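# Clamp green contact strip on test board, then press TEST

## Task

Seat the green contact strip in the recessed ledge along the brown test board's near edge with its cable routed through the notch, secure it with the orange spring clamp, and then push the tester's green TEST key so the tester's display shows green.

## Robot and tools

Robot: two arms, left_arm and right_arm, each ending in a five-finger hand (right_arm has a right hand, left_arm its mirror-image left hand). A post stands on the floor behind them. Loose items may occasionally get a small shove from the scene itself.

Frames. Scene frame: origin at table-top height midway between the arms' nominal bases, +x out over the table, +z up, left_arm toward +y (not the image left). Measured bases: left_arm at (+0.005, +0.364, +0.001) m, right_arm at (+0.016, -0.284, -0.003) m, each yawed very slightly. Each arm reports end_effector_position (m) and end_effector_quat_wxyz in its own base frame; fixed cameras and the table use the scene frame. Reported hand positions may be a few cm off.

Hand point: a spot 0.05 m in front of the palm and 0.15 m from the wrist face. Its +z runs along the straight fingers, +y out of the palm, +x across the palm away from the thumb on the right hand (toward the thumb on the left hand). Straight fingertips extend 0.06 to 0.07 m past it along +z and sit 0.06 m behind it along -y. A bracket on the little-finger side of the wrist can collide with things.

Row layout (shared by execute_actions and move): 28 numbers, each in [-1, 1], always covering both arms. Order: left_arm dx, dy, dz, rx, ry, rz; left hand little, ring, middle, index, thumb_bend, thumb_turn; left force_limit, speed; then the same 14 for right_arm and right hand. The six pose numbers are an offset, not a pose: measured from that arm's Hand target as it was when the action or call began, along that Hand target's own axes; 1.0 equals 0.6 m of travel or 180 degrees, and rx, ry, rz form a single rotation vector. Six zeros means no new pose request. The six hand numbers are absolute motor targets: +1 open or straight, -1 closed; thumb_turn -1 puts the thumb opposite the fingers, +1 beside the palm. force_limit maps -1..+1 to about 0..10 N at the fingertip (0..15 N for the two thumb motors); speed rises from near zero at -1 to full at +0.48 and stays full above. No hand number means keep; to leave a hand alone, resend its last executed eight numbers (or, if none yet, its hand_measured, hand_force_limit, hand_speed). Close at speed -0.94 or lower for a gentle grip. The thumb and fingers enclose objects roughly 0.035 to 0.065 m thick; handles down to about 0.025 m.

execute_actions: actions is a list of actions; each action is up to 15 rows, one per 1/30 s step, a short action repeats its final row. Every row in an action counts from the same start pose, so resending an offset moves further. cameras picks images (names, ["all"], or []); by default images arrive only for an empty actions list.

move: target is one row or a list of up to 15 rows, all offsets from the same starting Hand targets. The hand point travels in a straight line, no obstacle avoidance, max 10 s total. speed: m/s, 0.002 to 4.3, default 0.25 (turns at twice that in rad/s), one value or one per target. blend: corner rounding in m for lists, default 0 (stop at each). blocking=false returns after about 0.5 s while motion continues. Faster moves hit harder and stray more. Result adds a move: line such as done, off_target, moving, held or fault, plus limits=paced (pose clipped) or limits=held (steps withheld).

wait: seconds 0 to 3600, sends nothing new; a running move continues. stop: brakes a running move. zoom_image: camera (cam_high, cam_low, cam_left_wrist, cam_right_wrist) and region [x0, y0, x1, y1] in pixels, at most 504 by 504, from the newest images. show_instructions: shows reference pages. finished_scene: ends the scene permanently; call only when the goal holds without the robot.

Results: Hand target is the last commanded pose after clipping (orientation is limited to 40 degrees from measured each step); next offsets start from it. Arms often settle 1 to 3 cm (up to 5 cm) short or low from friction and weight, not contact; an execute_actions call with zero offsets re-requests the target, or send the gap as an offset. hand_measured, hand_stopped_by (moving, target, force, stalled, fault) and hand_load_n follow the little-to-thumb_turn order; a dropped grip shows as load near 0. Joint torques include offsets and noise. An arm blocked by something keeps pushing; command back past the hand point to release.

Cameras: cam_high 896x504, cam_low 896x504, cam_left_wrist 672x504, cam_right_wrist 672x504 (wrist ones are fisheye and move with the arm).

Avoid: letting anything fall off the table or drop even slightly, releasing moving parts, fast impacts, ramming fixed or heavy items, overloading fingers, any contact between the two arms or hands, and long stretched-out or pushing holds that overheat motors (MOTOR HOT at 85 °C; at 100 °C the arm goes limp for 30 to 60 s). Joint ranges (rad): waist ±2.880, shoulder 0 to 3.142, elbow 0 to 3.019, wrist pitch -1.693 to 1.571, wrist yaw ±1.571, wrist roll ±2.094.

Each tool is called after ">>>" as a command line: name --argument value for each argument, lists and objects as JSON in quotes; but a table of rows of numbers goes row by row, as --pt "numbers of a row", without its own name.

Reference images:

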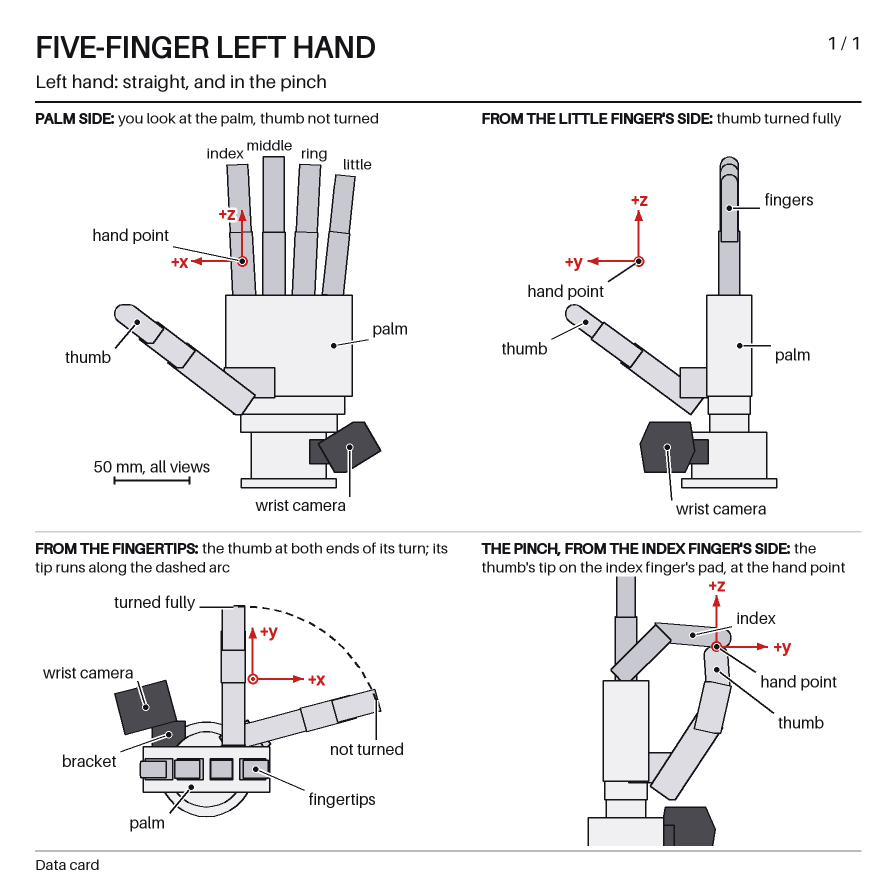

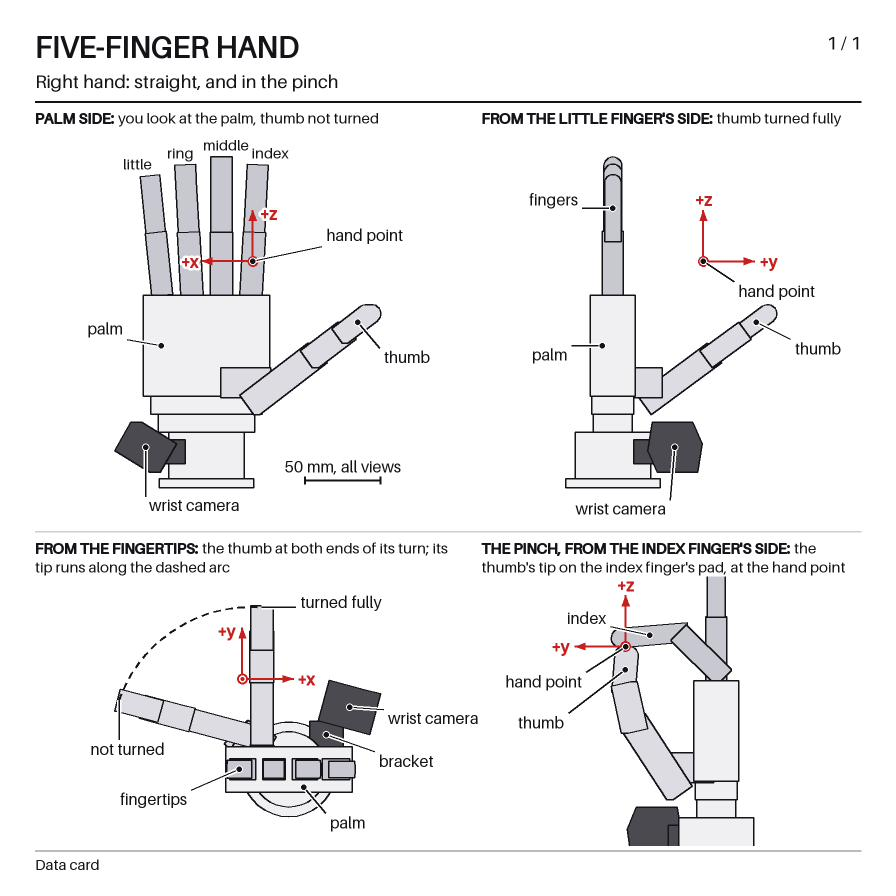

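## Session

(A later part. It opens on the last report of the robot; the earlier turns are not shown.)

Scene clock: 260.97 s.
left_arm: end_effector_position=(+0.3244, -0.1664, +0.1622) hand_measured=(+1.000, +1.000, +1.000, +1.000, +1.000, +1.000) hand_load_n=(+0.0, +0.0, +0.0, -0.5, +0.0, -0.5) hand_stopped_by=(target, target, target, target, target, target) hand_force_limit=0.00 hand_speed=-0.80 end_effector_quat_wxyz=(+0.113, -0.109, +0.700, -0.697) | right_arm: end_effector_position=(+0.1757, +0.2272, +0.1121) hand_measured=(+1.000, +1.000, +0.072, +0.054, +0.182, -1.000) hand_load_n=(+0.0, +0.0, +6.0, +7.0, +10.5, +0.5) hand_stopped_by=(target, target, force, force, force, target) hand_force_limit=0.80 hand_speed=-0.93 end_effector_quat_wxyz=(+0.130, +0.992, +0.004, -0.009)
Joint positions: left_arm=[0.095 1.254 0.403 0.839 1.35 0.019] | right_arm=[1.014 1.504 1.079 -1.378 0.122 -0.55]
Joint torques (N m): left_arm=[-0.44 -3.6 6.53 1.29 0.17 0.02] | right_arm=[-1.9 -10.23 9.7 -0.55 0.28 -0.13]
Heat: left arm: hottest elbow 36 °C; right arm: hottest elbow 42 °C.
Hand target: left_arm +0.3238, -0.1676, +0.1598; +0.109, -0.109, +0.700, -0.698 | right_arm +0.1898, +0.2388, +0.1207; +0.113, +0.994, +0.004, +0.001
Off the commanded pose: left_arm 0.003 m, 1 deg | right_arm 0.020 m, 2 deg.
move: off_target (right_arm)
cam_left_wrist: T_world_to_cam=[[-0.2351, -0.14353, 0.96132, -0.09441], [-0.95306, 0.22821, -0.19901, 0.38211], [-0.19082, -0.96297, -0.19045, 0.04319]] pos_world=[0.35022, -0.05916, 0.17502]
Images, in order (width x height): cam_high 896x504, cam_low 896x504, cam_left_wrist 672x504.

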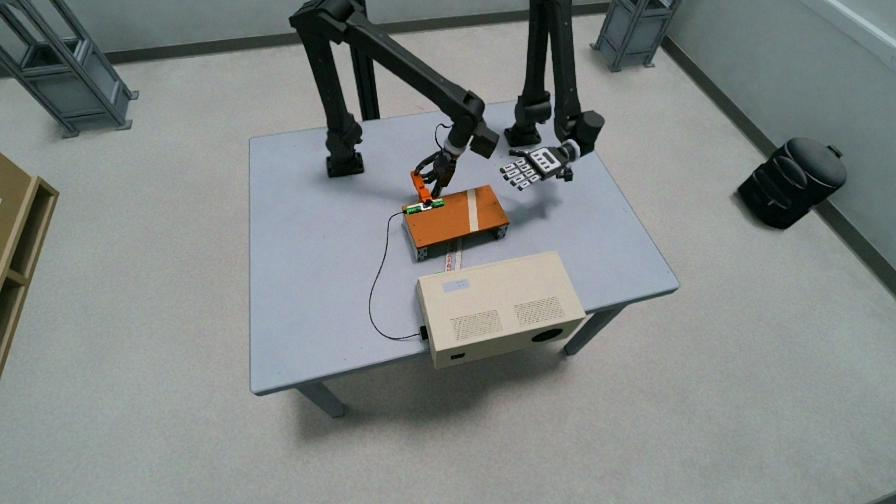

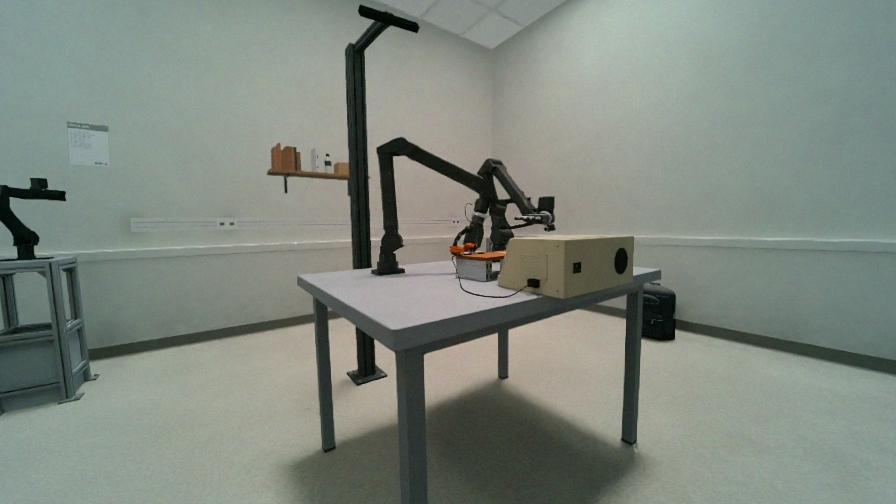

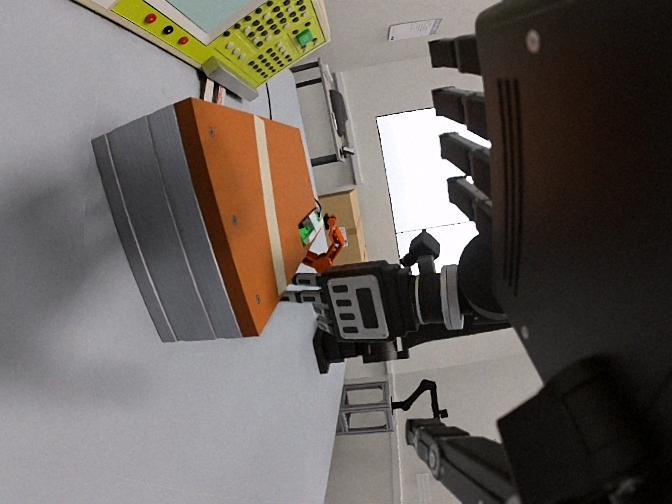

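>>> move --target '[0,0,0,0,0,0,1,1,1,1,1,1,0,-0.8,0.0,0.0085,0.0019,0,0,0,1,1,-0.2,-0.2,0.0,-1,0.8,-0.93]' --speed 0.05 --cameras '["cam_high","cam_left_wrist"]'

>>> zoom_image --camera "cam_high" --region '[400, 180, 450, 220]'

>>> zoom_image --camera "cam_left_wrist" --region '[270, 190, 370, 290]'

Scene clock: 261.97 s.
left_arm: end_effector_position=(+0.3244, -0.1664, +0.1622) hand_measured=(+1.000, +1.000, +1.000, +1.000, +1.000, +1.000) hand_load_n=(+0.0, +0.0, +0.0, -0.5, +0.0, -0.5) hand_stopped_by=(target, target, target, target, target, target) hand_force_limit=0.00 hand_speed=-0.80 end_effector_quat_wxyz=(+0.113, -0.109, +0.700, -0.697) | right_arm: end_effector_position=(+0.1780, +0.2256, +0.1122) hand_measured=(+1.000, +1.000, +0.072, +0.054, +0.182, -1.000) hand_load_n=(-0.5, +0.0, +6.0, +7.0, +11.0, +0.5) hand_stopped_by=(target, target, force, force, force, target) hand_force_limit=0.80 hand_speed=-0.93 end_effector_quat_wxyz=(+0.130, +0.991, +0.004, -0.010)
Joint positions: left_arm=[0.095 1.254 0.403 0.839 1.35 0.019] | right_arm=[1.007 1.504 1.079 -1.378 0.123 -0.558]
Joint torques (N m): left_arm=[-0.38 -3.6 6.53 1.29 0.18 0.02] | right_arm=[-1.9 -10.87 8.85 -0.42 0.28 -0.11]
Heat: left arm: hottest elbow 36 °C; right arm: hottest elbow 42 °C.
Hand target: left_arm +0.3238, -0.1676, +0.1598; +0.109, -0.109, +0.700, -0.698 | right_arm +0.1898, +0.2336, +0.1207; +0.113, +0.994, +0.004, +0.001
Off the commanded pose: left_arm 0.003 m, 1 deg | right_arm 0.017 m, 2 deg.
move: off_target (right_arm)
cam_left_wrist: T_world_to_cam=[[-0.2351, -0.14353, 0.96132, -0.09441], [-0.95306, 0.22821, -0.19901, 0.38211], [-0.19082, -0.96297, -0.19045, 0.04319]] pos_world=[0.35022, -0.05916, 0.17502]

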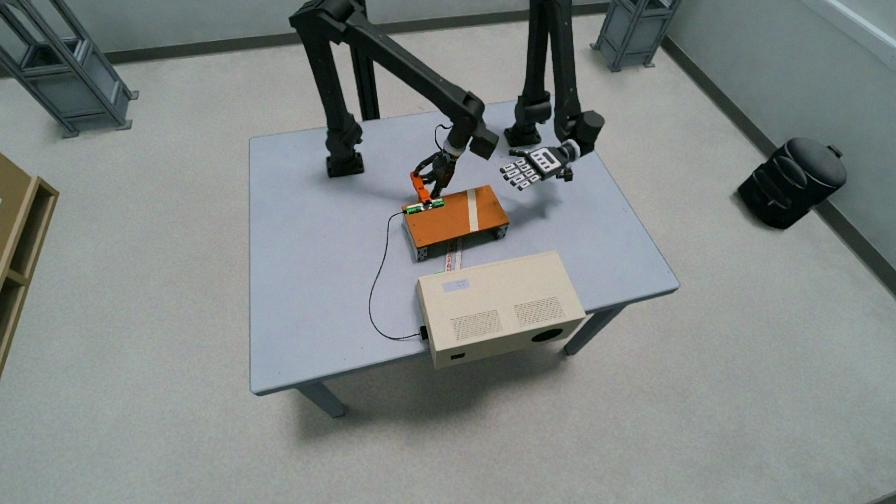

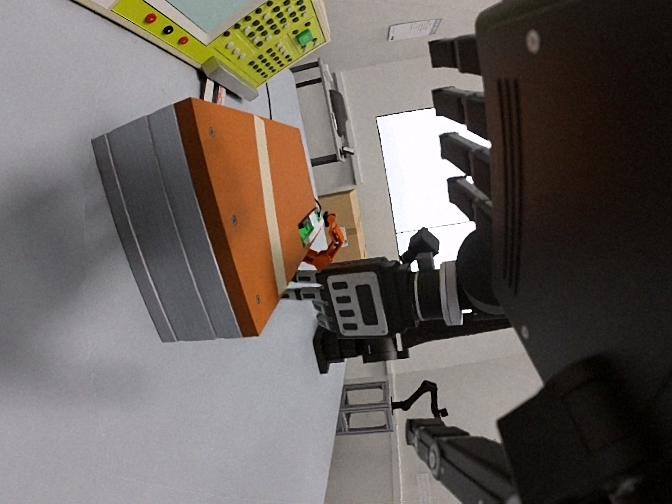

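Scaled by 10.080 from the camera's image (finer frame: 1280x720).

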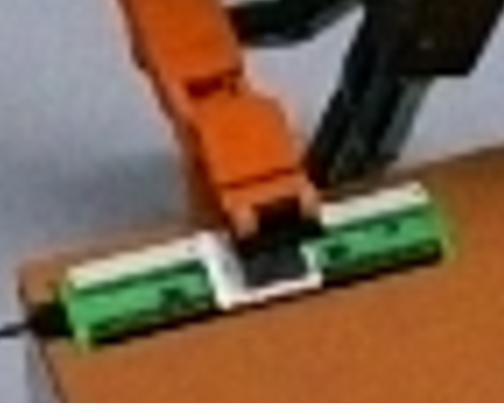

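Scaled by 5.040 from the camera's image (finer frame: 960x720).

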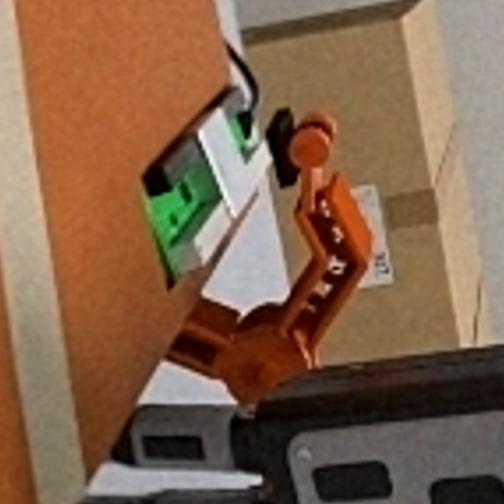

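>>> execute_actions --actions '[[[0,0,0,0,0,0,1,1,1,1,1,1,0,-0.8,0,0,0,0,0,0,1,1,0.11,0.09,0.27,-1,0.8,-0.93]]]' --cameras '["cam_high","cam_left_wrist","cam_low","cam_right_wrist"]'

>>> zoom_image --camera "cam_high" --region '[400, 170, 450, 220]'

>>> zoom_image --camera "cam_left_wrist" --region '[270, 190, 370, 290]'

>>> zoom_image --camera "cam_low" --region '[440, 220, 490, 270]'

Scene clock: 265.27 s.
left_arm: end_effector_position=(+0.3244, -0.1664, +0.1622) hand_measured=(+1.000, +1.000, +1.000, +1.000, +1.000, +1.000) hand_load_n=(+0.0, -0.5, +0.0, +0.0, +0.5, +0.0) hand_stopped_by=(target, target, target, target, target, target) hand_force_limit=0.00 hand_speed=-0.80 end_effector_quat_wxyz=(+0.113, -0.109, +0.700, -0.697) | right_arm: end_effector_position=(+0.1780, +0.2256, +0.1122) hand_measured=(+1.000, +1.000, +0.110, +0.092, +0.274, -1.000) hand_load_n=(+0.0, +0.0, +6.5, +7.5, +9.5, +0.0) hand_stopped_by=(target, target, target, target, target, target) hand_force_limit=0.80 hand_speed=-0.93 end_effector_quat_wxyz=(+0.130, +0.991, +0.004, -0.010)
Joint positions: left_arm=[0.095 1.254 0.403 0.839 1.35 0.019] | right_arm=[1.007 1.504 1.079 -1.378 0.123 -0.558]
Joint torques (N m): left_arm=[-0.44 -3.6 6.53 1.28 0.18 0.02] | right_arm=[-1.96 -11.05 8.84 -0.46 0.3 -0.13]
Heat: left arm: hottest elbow 35 °C; right arm: hottest elbow 42 °C.
Hand target: left_arm +0.3238, -0.1676, +0.1598; +0.109, -0.109, +0.700, -0.698 | right_arm +0.1898, +0.2336, +0.1207; +0.113, +0.994, +0.004, +0.001
Off the commanded pose: left_arm 0.003 m, 1 deg | right_arm 0.017 m, 2 deg.
cam_left_wrist: T_world_to_cam=[[-0.2351, -0.14353, 0.96132, -0.09441], [-0.95306, 0.22821, -0.19901, 0.38211], [-0.19082, -0.96297, -0.19045, 0.04319]] pos_world=[0.35022, -0.05916, 0.17502]
cam_right_wrist: T_world_to_cam=[[0.32295, -0.91303, 0.24916, 0.11567], [-0.78694, -0.11281, 0.60662, 0.09139], [-0.52576, -0.39198, -0.75493, 0.38275]] pos_world=[0.2358, 0.26595, 0.20469]

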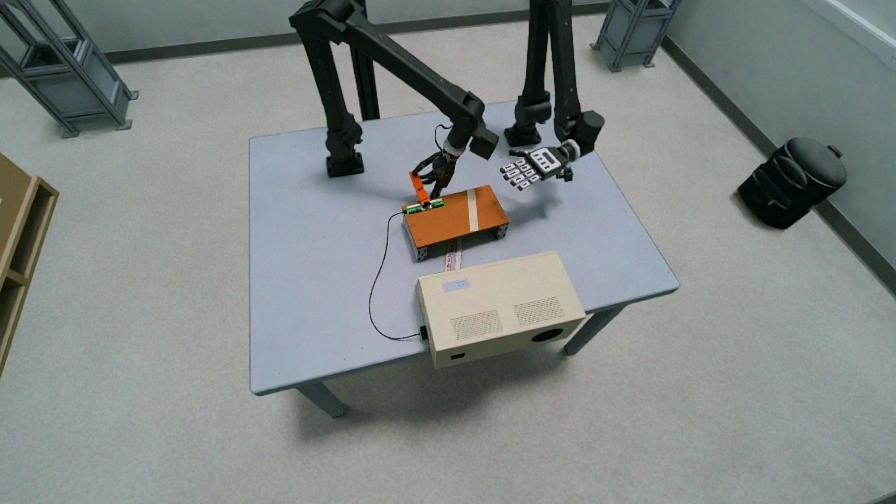

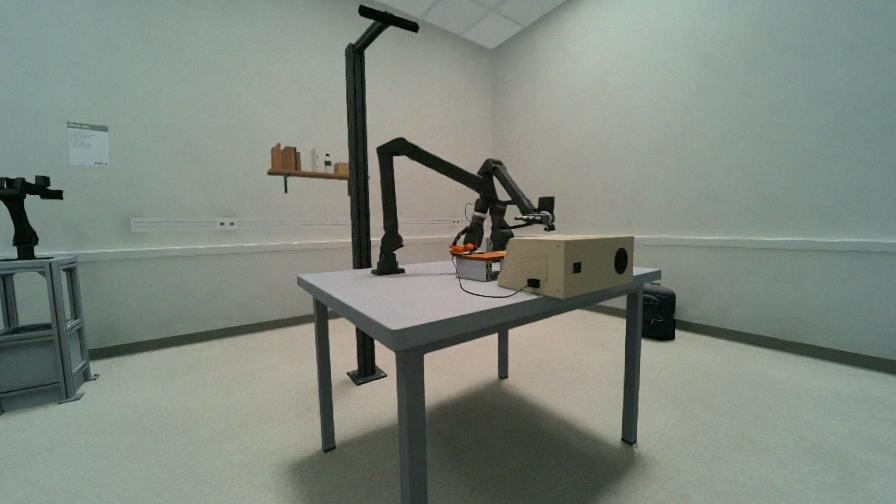

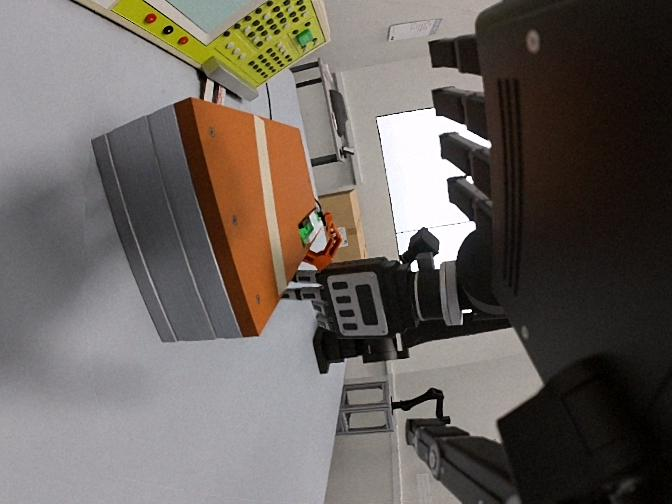

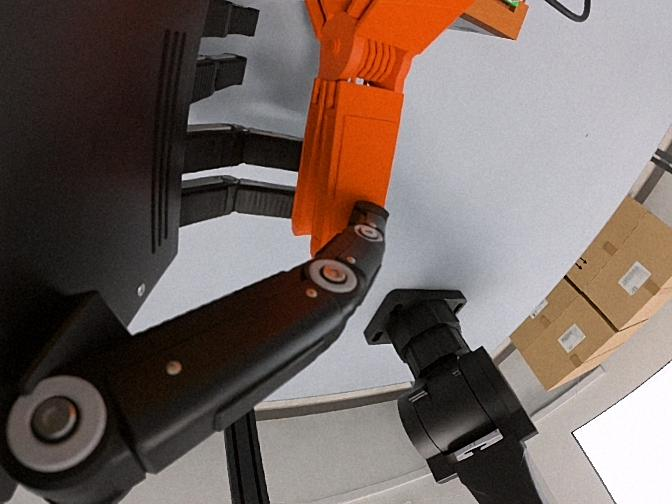

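Scaled by 10.080 from the camera's image (finer frame: 1280x720).

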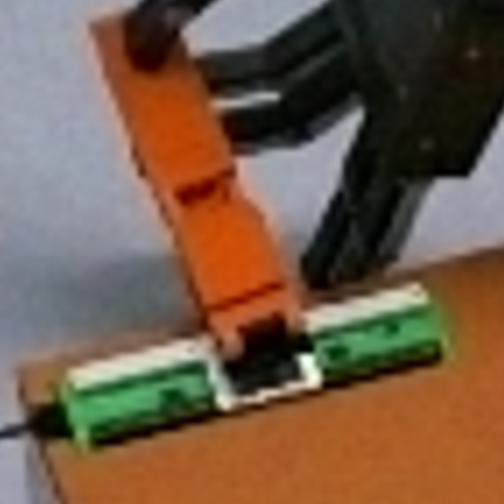

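Scaled by 5.040 from the camera's image (finer frame: 960x720).

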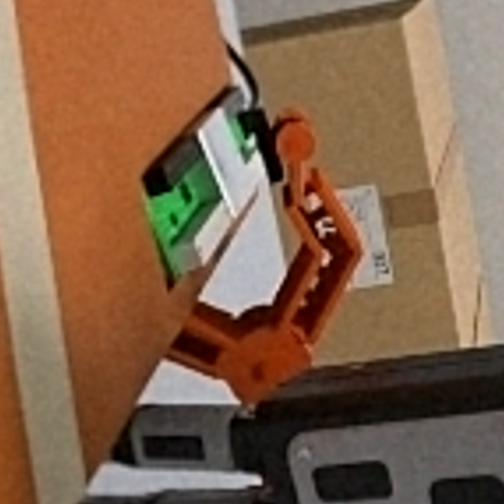

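Scaled by 10.080 from the camera's image (finer frame: 1280x720).

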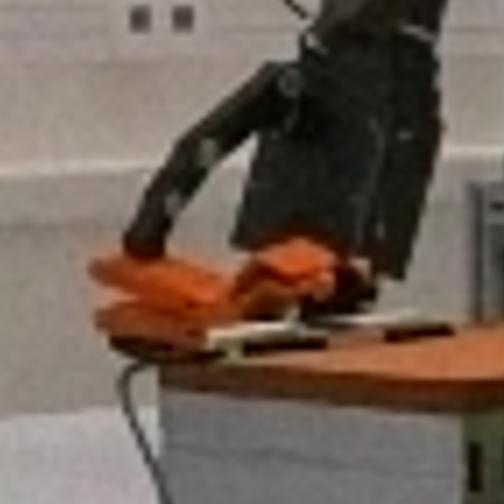

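>>> execute_actions --actions '[[[0,0,0,0,0,0,1,1,1,1,1,1,0,-0.8,0,0,0,0,0,0,1,1,0.20,0.18,0.30,-1,0.8,-0.93]]]' --cameras '["cam_high","cam_left_wrist","cam_low","cam_right_wrist"]'

>>> zoom_image --camera "cam_high" --region '[400, 170, 450, 220]'

>>> zoom_image --camera "cam_left_wrist" --region '[270, 190, 370, 290]'

>>> zoom_image --camera "cam_low" --region '[440, 220, 490, 270]'

Scene clock: 266.37 s.
left_arm: end_effector_position=(+0.3244, -0.1664, +0.1622) hand_measured=(+1.000, +1.000, +1.000, +1.000, +1.000, +1.000) hand_load_n=(+0.0, +0.0, -0.5, +0.0, +0.0, +0.0) hand_stopped_by=(target, target, target, target, target, target) hand_force_limit=0.00 hand_speed=-0.80 end_effector_quat_wxyz=(+0.113, -0.109, +0.700, -0.697) | right_arm: end_effector_position=(+0.1781, +0.2256, +0.1122) hand_measured=(+1.000, +1.000, +0.200, +0.182, +0.304, -1.000) hand_load_n=(+0.0, +0.0, +0.0, +9.0, +8.0, -1.5) hand_stopped_by=(target, target, target, target, target, target) hand_force_limit=0.80 hand_speed=-0.93 end_effector_quat_wxyz=(+0.130, +0.991, +0.004, -0.010)
Joint positions: left_arm=[0.095 1.254 0.403 0.839 1.35 0.019] | right_arm=[1.007 1.504 1.079 -1.378 0.123 -0.558]
Joint torques (N m): left_arm=[-0.44 -3.6 6.53 1.29 0.17 0.02] | right_arm=[-1.96 -11.05 8.87 -0.44 0.27 -0.13]
Heat: left arm: hottest elbow 35 °C; right arm: hottest elbow 42 °C.
Hand target: left_arm +0.3238, -0.1676, +0.1598; +0.109, -0.109, +0.700, -0.698 | right_arm +0.1898, +0.2336, +0.1207; +0.113, +0.994, +0.004, +0.000
Off the commanded pose: left_arm 0.003 m, 1 deg | right_arm 0.017 m, 2 deg.
cam_left_wrist: T_world_to_cam=[[-0.2351, -0.14353, 0.96132, -0.09441], [-0.95306, 0.22821, -0.19901, 0.38211], [-0.19082, -0.96297, -0.19045, 0.04319]] pos_world=[0.35022, -0.05916, 0.17502]
cam_right_wrist: T_world_to_cam=[[0.32333, -0.91287, 0.24927, 0.11548], [-0.787, -0.11314, 0.60649, 0.0916], [-0.52544, -0.39227, -0.75501, 0.38282]] pos_world=[0.2359, 0.26595, 0.20469]

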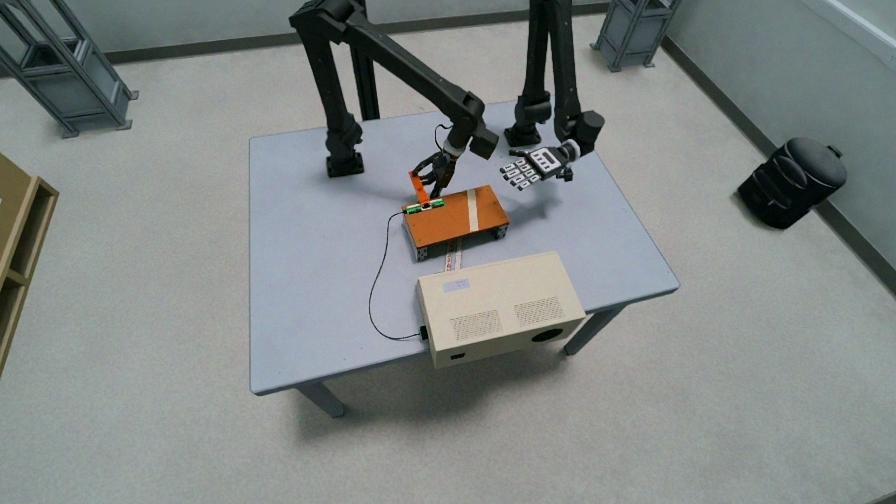

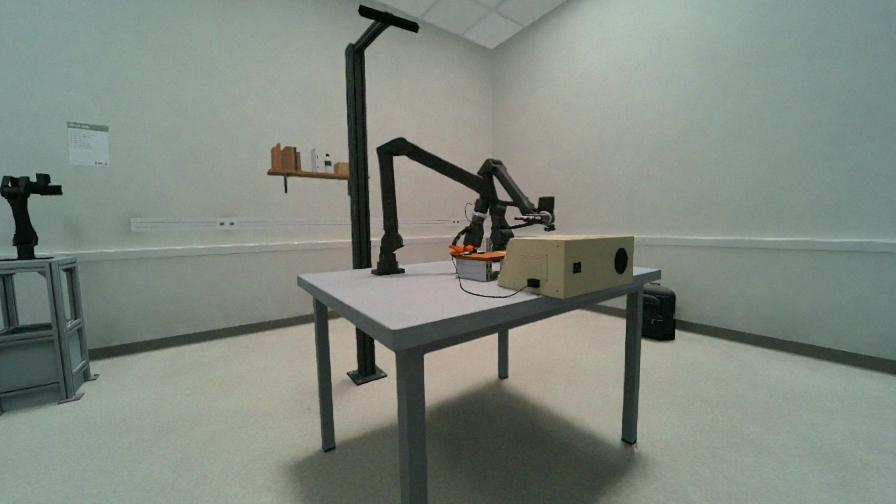

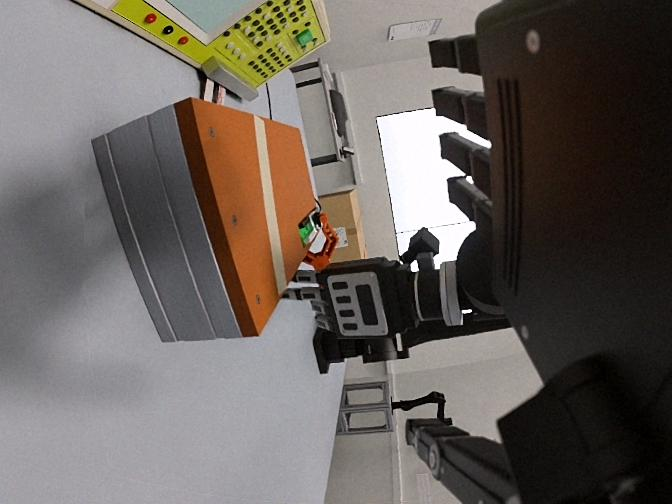

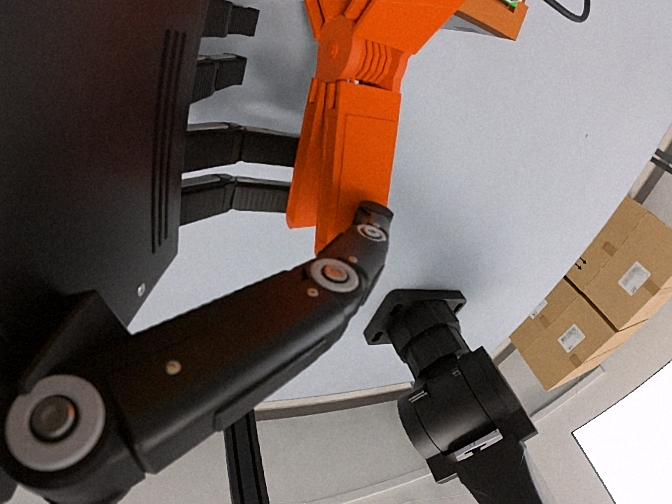

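Scaled by 10.080 from the camera's image (finer frame: 1280x720).

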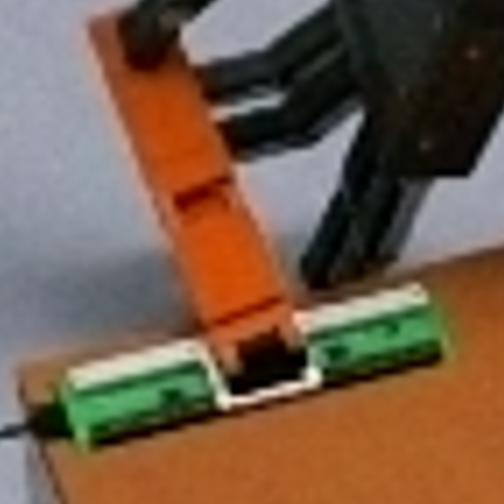

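Scaled by 5.040 from the camera's image (finer frame: 960x720).

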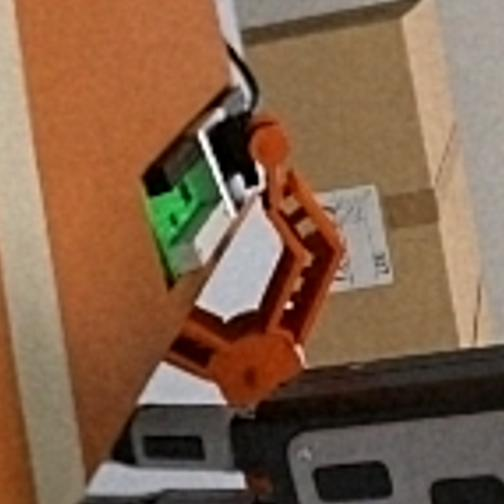

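Scaled by 10.080 from the camera's image (finer frame: 1280x720).

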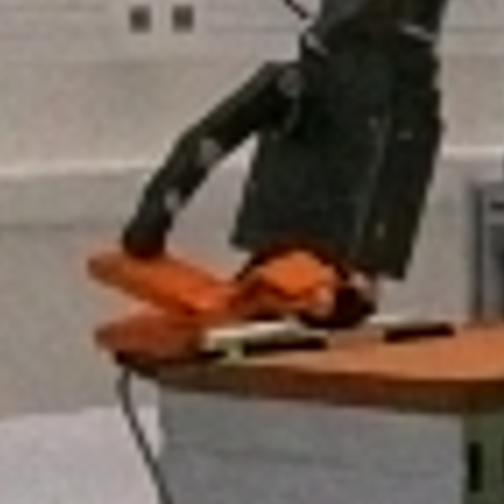

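>>> execute_actions --actions '[[[0,0,0,0,0,0,1,1,1,1,1,1,0,-0.8,0,0,0,0,0,0,1,1,0.26,0.25,0.34,-1,0.8,-0.93]]]' --cameras '["cam_high","cam_left_wrist","cam_low","cam_right_wrist"]'

>>> zoom_image --camera "cam_high" --region '[400, 170, 450, 220]'

>>> zoom_image --camera "cam_left_wrist" --region '[270, 190, 370, 290]'

>>> zoom_image --camera "cam_low" --region '[440, 220, 490, 270]'

Scene clock: 267.37 s.
left_arm: end_effector_position=(+0.3244, -0.1664, +0.1622) hand_measured=(+1.000, +1.000, +1.000, +1.000, +1.000, +1.000) hand_load_n=(+0.0, +0.0, -0.5, +0.0, +0.0, -0.5) hand_stopped_by=(target, target, target, target, target, target) hand_force_limit=0.00 hand_speed=-0.80 end_effector_quat_wxyz=(+0.113, -0.109, +0.700, -0.697) | right_arm: end_effector_position=(+0.1784, +0.2254, +0.1122) hand_measured=(+1.000, +1.000, +0.260, +0.250, +0.340, -1.000) hand_load_n=(+0.0, +0.0, +0.0, +4.0, +2.0, -0.5) hand_stopped_by=(target, target, target, target, target, target) hand_force_limit=0.80 hand_speed=-0.93 end_effector_quat_wxyz=(+0.130, +0.991, +0.005, -0.009)
Joint positions: left_arm=[0.095 1.254 0.403 0.839 1.35 0.019] | right_arm=[1.007 1.504 1.079 -1.378 0.125 -0.559]
Joint torques (N m): left_arm=[-0.44 -3.6 6.53 1.31 0.18 0.02] | right_arm=[-1.9 -11.11 8.83 -0.42 0.2 -0.12]
Heat: left arm: hottest elbow 35 °C; right arm: hottest elbow 42 °C.
Hand target: left_arm +0.3238, -0.1676, +0.1598; +0.109, -0.109, +0.700, -0.698 | right_arm +0.1898, +0.2336, +0.1207; +0.113, +0.994, +0.004, +0.001
Off the commanded pose: left_arm 0.003 m, 1 deg | right_arm 0.016 m, 2 deg.
cam_left_wrist: T_world_to_cam=[[-0.2351, -0.14353, 0.96132, -0.09441], [-0.95306, 0.22821, -0.19901, 0.38211], [-0.19082, -0.96297, -0.19045, 0.04319]] pos_world=[0.35022, -0.05916, 0.17502]
cam_right_wrist: T_world_to_cam=[[0.3237, -0.91233, 0.25073, 0.11481], [-0.78782, -0.11314, 0.60543, 0.09202], [-0.52399, -0.3935, -0.75537, 0.38297]] pos_world=[0.236, 0.26585, 0.20479]

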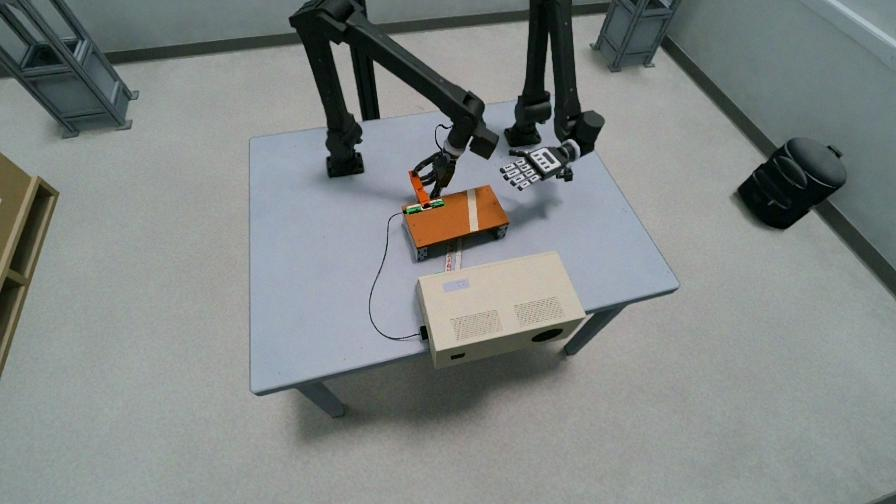

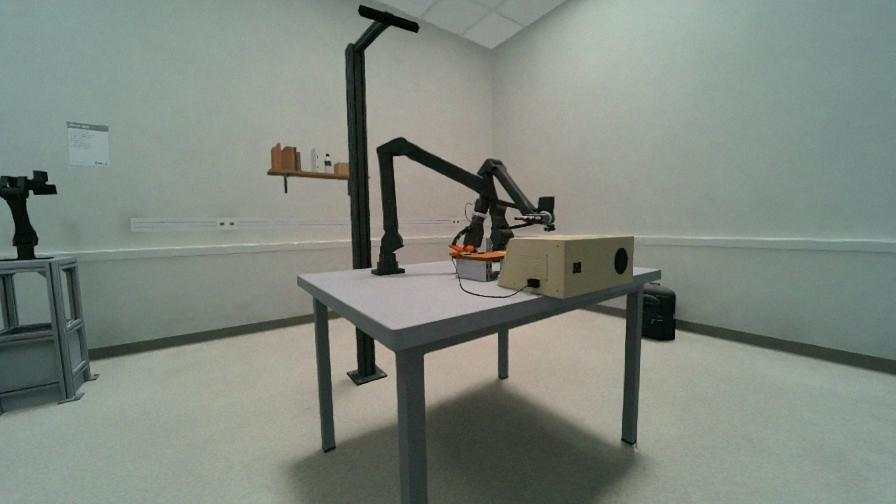

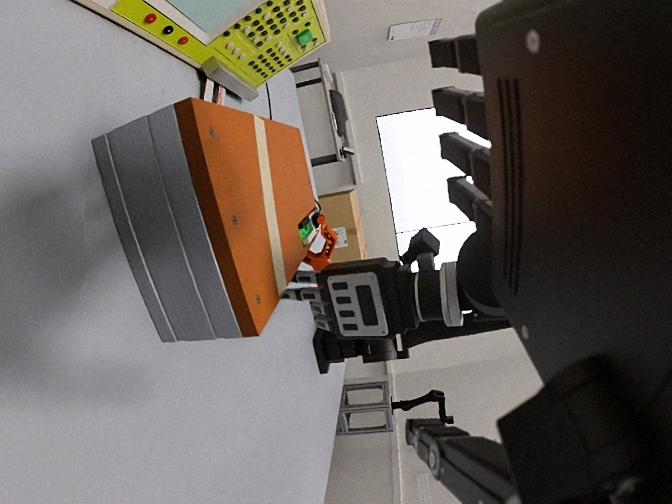

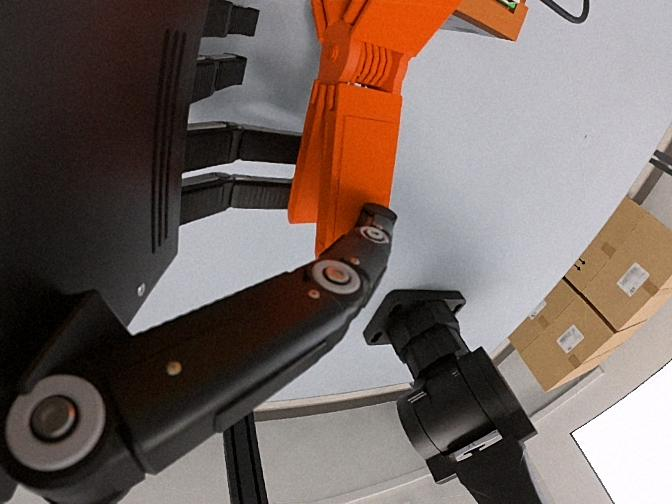

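Scaled by 10.080 from the camera's image (finer frame: 1280x720).

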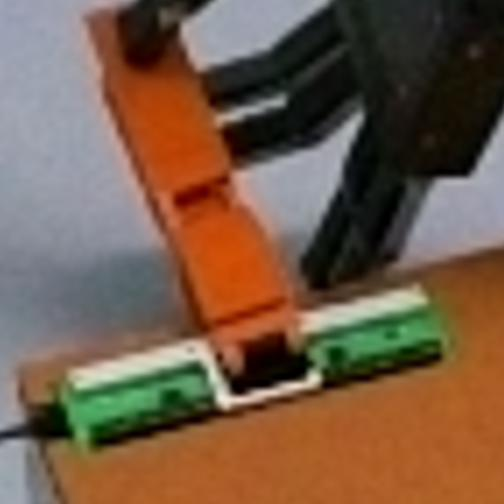

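Scaled by 5.040 from the camera's image (finer frame: 960x720).

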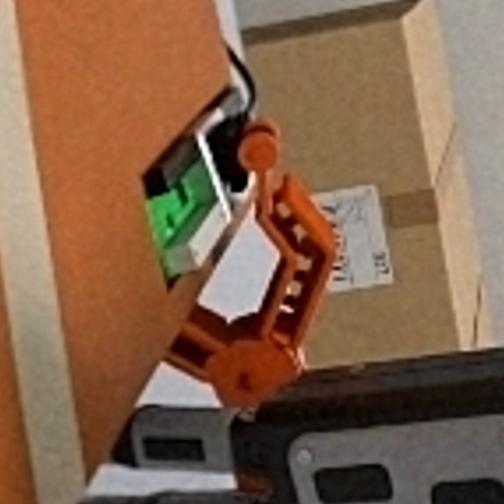

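Scaled by 10.080 from the camera's image (finer frame: 1280x720).

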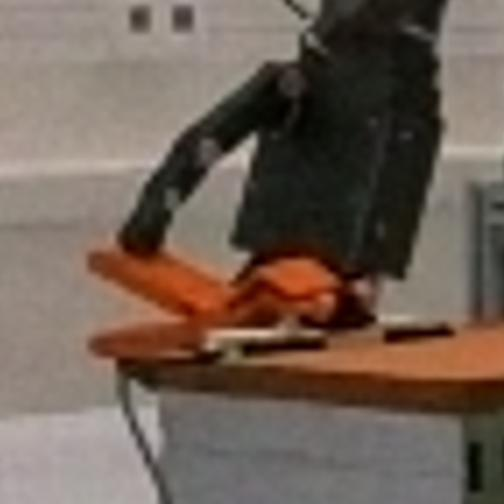

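>>> execute_actions --actions '[[[0,0,0,0,0,0,1,1,1,1,1,1,0,-0.8,0,0,0,0,0,0,1,1,0.34,0.33,0.40,-1,0.8,-0.93]]]' --cameras '["cam_high","cam_left_wrist","cam_low","cam_right_wrist"]'

>>> zoom_image --camera "cam_high" --region '[400, 170, 450, 220]'

>>> zoom_image --camera "cam_left_wrist" --region '[270, 190, 370, 290]'

>>> zoom_image --camera "cam_low" --region '[440, 220, 490, 270]'

Scene clock: 268.47 s.
left_arm: end_effector_position=(+0.3244, -0.1664, +0.1622) hand_measured=(+1.000, +1.000, +1.000, +1.000, +1.000, +1.000) hand_load_n=(+0.0, +0.0, +0.0, +0.0, +0.0, +0.0) hand_stopped_by=(target, target, target, target, target, target) hand_force_limit=0.00 hand_speed=-0.80 end_effector_quat_wxyz=(+0.113, -0.109, +0.700, -0.697) | right_arm: end_effector_position=(+0.1784, +0.2254, +0.1122) hand_measured=(+1.000, +1.000, +0.340, +0.330, +0.400, -1.000) hand_load_n=(+0.0, +0.0, +0.0, +0.5, +0.0, +0.0) hand_stopped_by=(target, target, target, target, target, target) hand_force_limit=0.80 hand_speed=-0.93 end_effector_quat_wxyz=(+0.130, +0.991, +0.005, -0.009)
Joint positions: left_arm=[0.095 1.254 0.403 0.839 1.35 0.019] | right_arm=[1.007 1.504 1.079 -1.378 0.125 -0.559]
Joint torques (N m): left_arm=[-0.44 -3.66 6.54 1.29 0.17 0.02] | right_arm=[-1.73 -11.05 8.84 -0.44 0.2 -0.12]
Heat: left arm: hottest elbow 35 °C; right arm: hottest elbow 42 °C.
Hand target: left_arm +0.3238, -0.1676, +0.1598; +0.109, -0.109, +0.700, -0.698 | right_arm +0.1898, +0.2336, +0.1207; +0.113, +0.994, +0.004, +0.000
Off the commanded pose: left_arm 0.003 m, 1 deg | right_arm 0.016 m, 2 deg.
cam_left_wrist: T_world_to_cam=[[-0.2351, -0.14353, 0.96132, -0.09441], [-0.95306, 0.22821, -0.19901, 0.38211], [-0.19082, -0.96297, -0.19045, 0.04319]] pos_world=[0.35022, -0.05916, 0.17502]
cam_right_wrist: T_world_to_cam=[[0.3237, -0.91233, 0.25073, 0.11481], [-0.78782, -0.11314, 0.60543, 0.09202], [-0.52399, -0.3935, -0.75537, 0.38297]] pos_world=[0.236, 0.26585, 0.20479]

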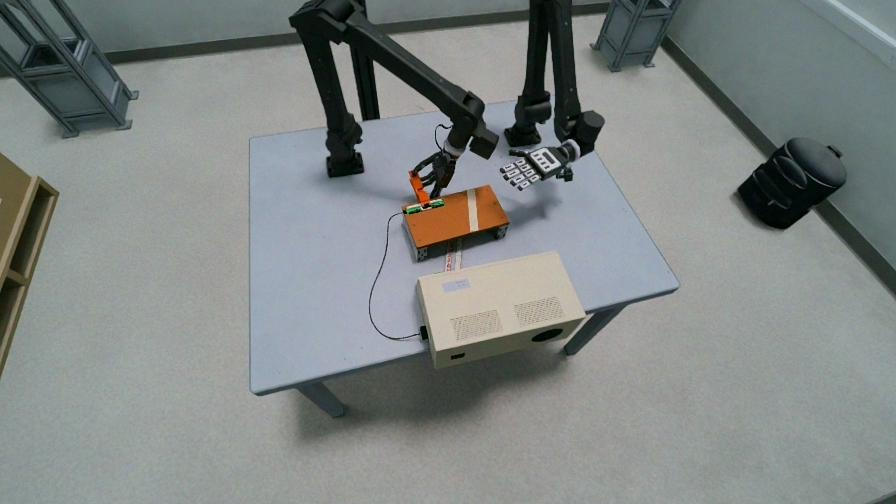

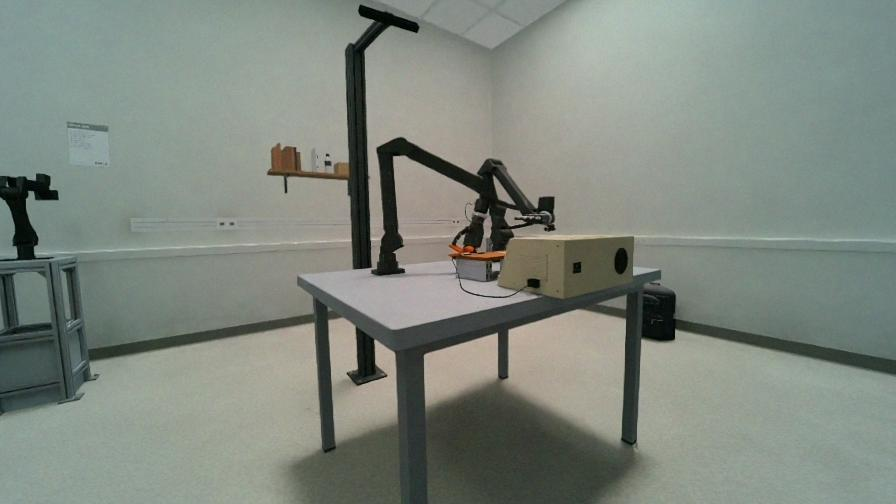

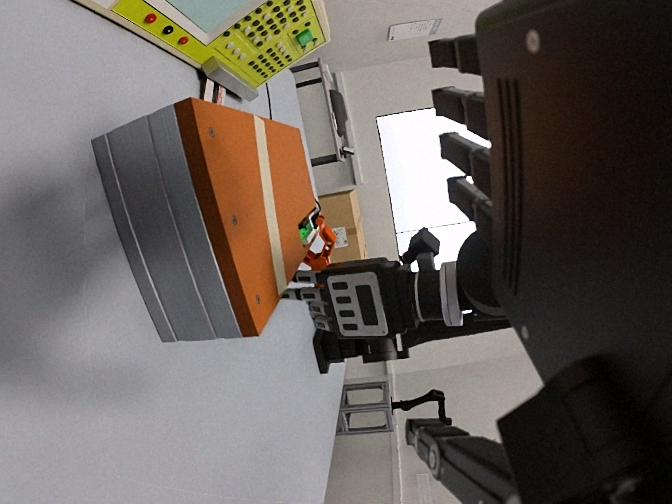

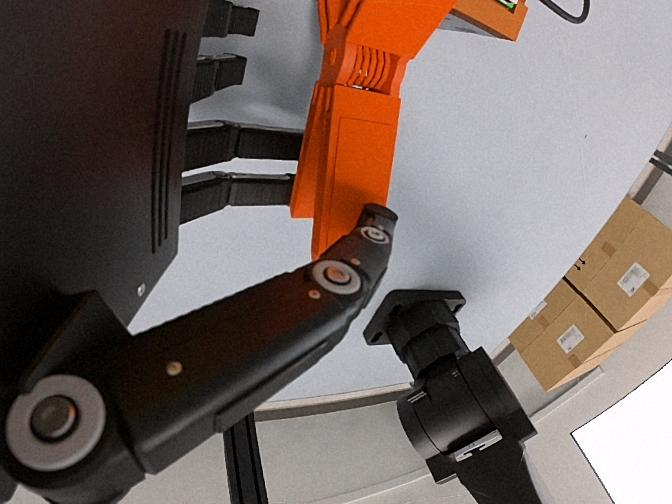

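Scaled by 10.080 from the camera's image (finer frame: 1280x720).

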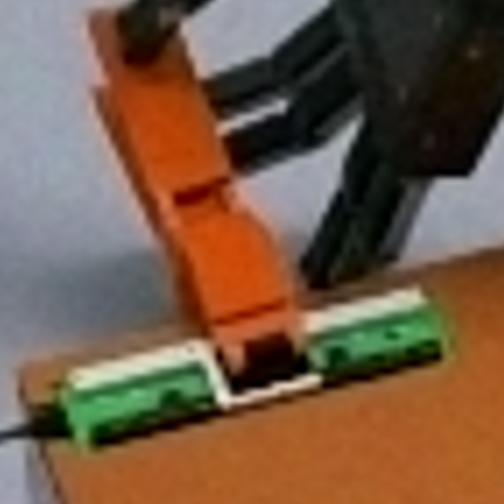

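Scaled by 5.040 from the camera's image (finer frame: 960x720).

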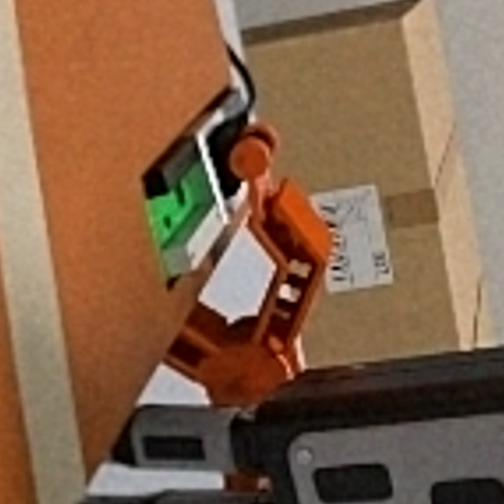

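Scaled by 10.080 from the camera's image (finer frame: 1280x720).

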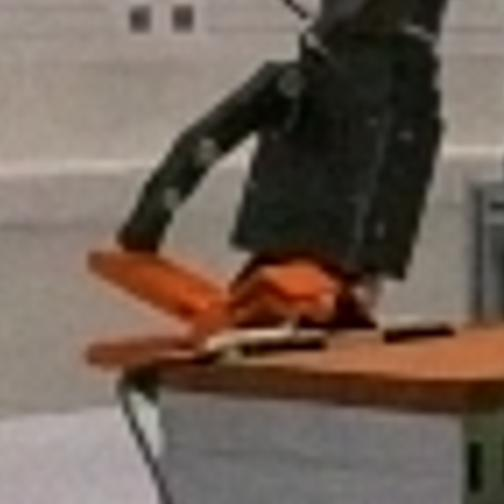

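>>> zoom_image --camera "cam_high" --region '[402, 190, 447, 218]'

>>> zoom_image --camera "cam_left_wrist" --region '[290, 195, 345, 250]'

Scaled by 11.200 from the camera's image (finer frame: 1280x720).

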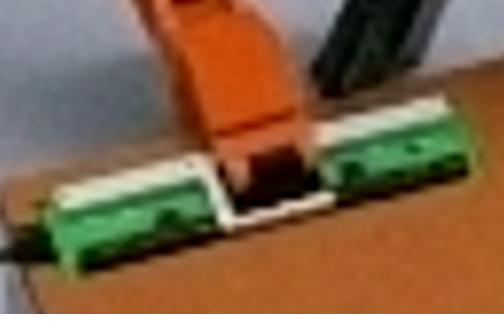

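Scaled by 9.164 from the camera's image (finer frame: 960x720).

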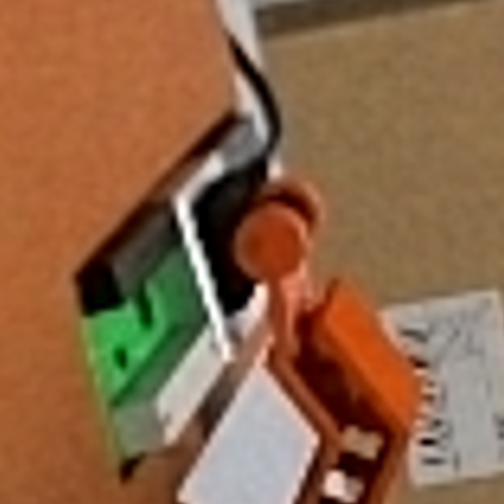

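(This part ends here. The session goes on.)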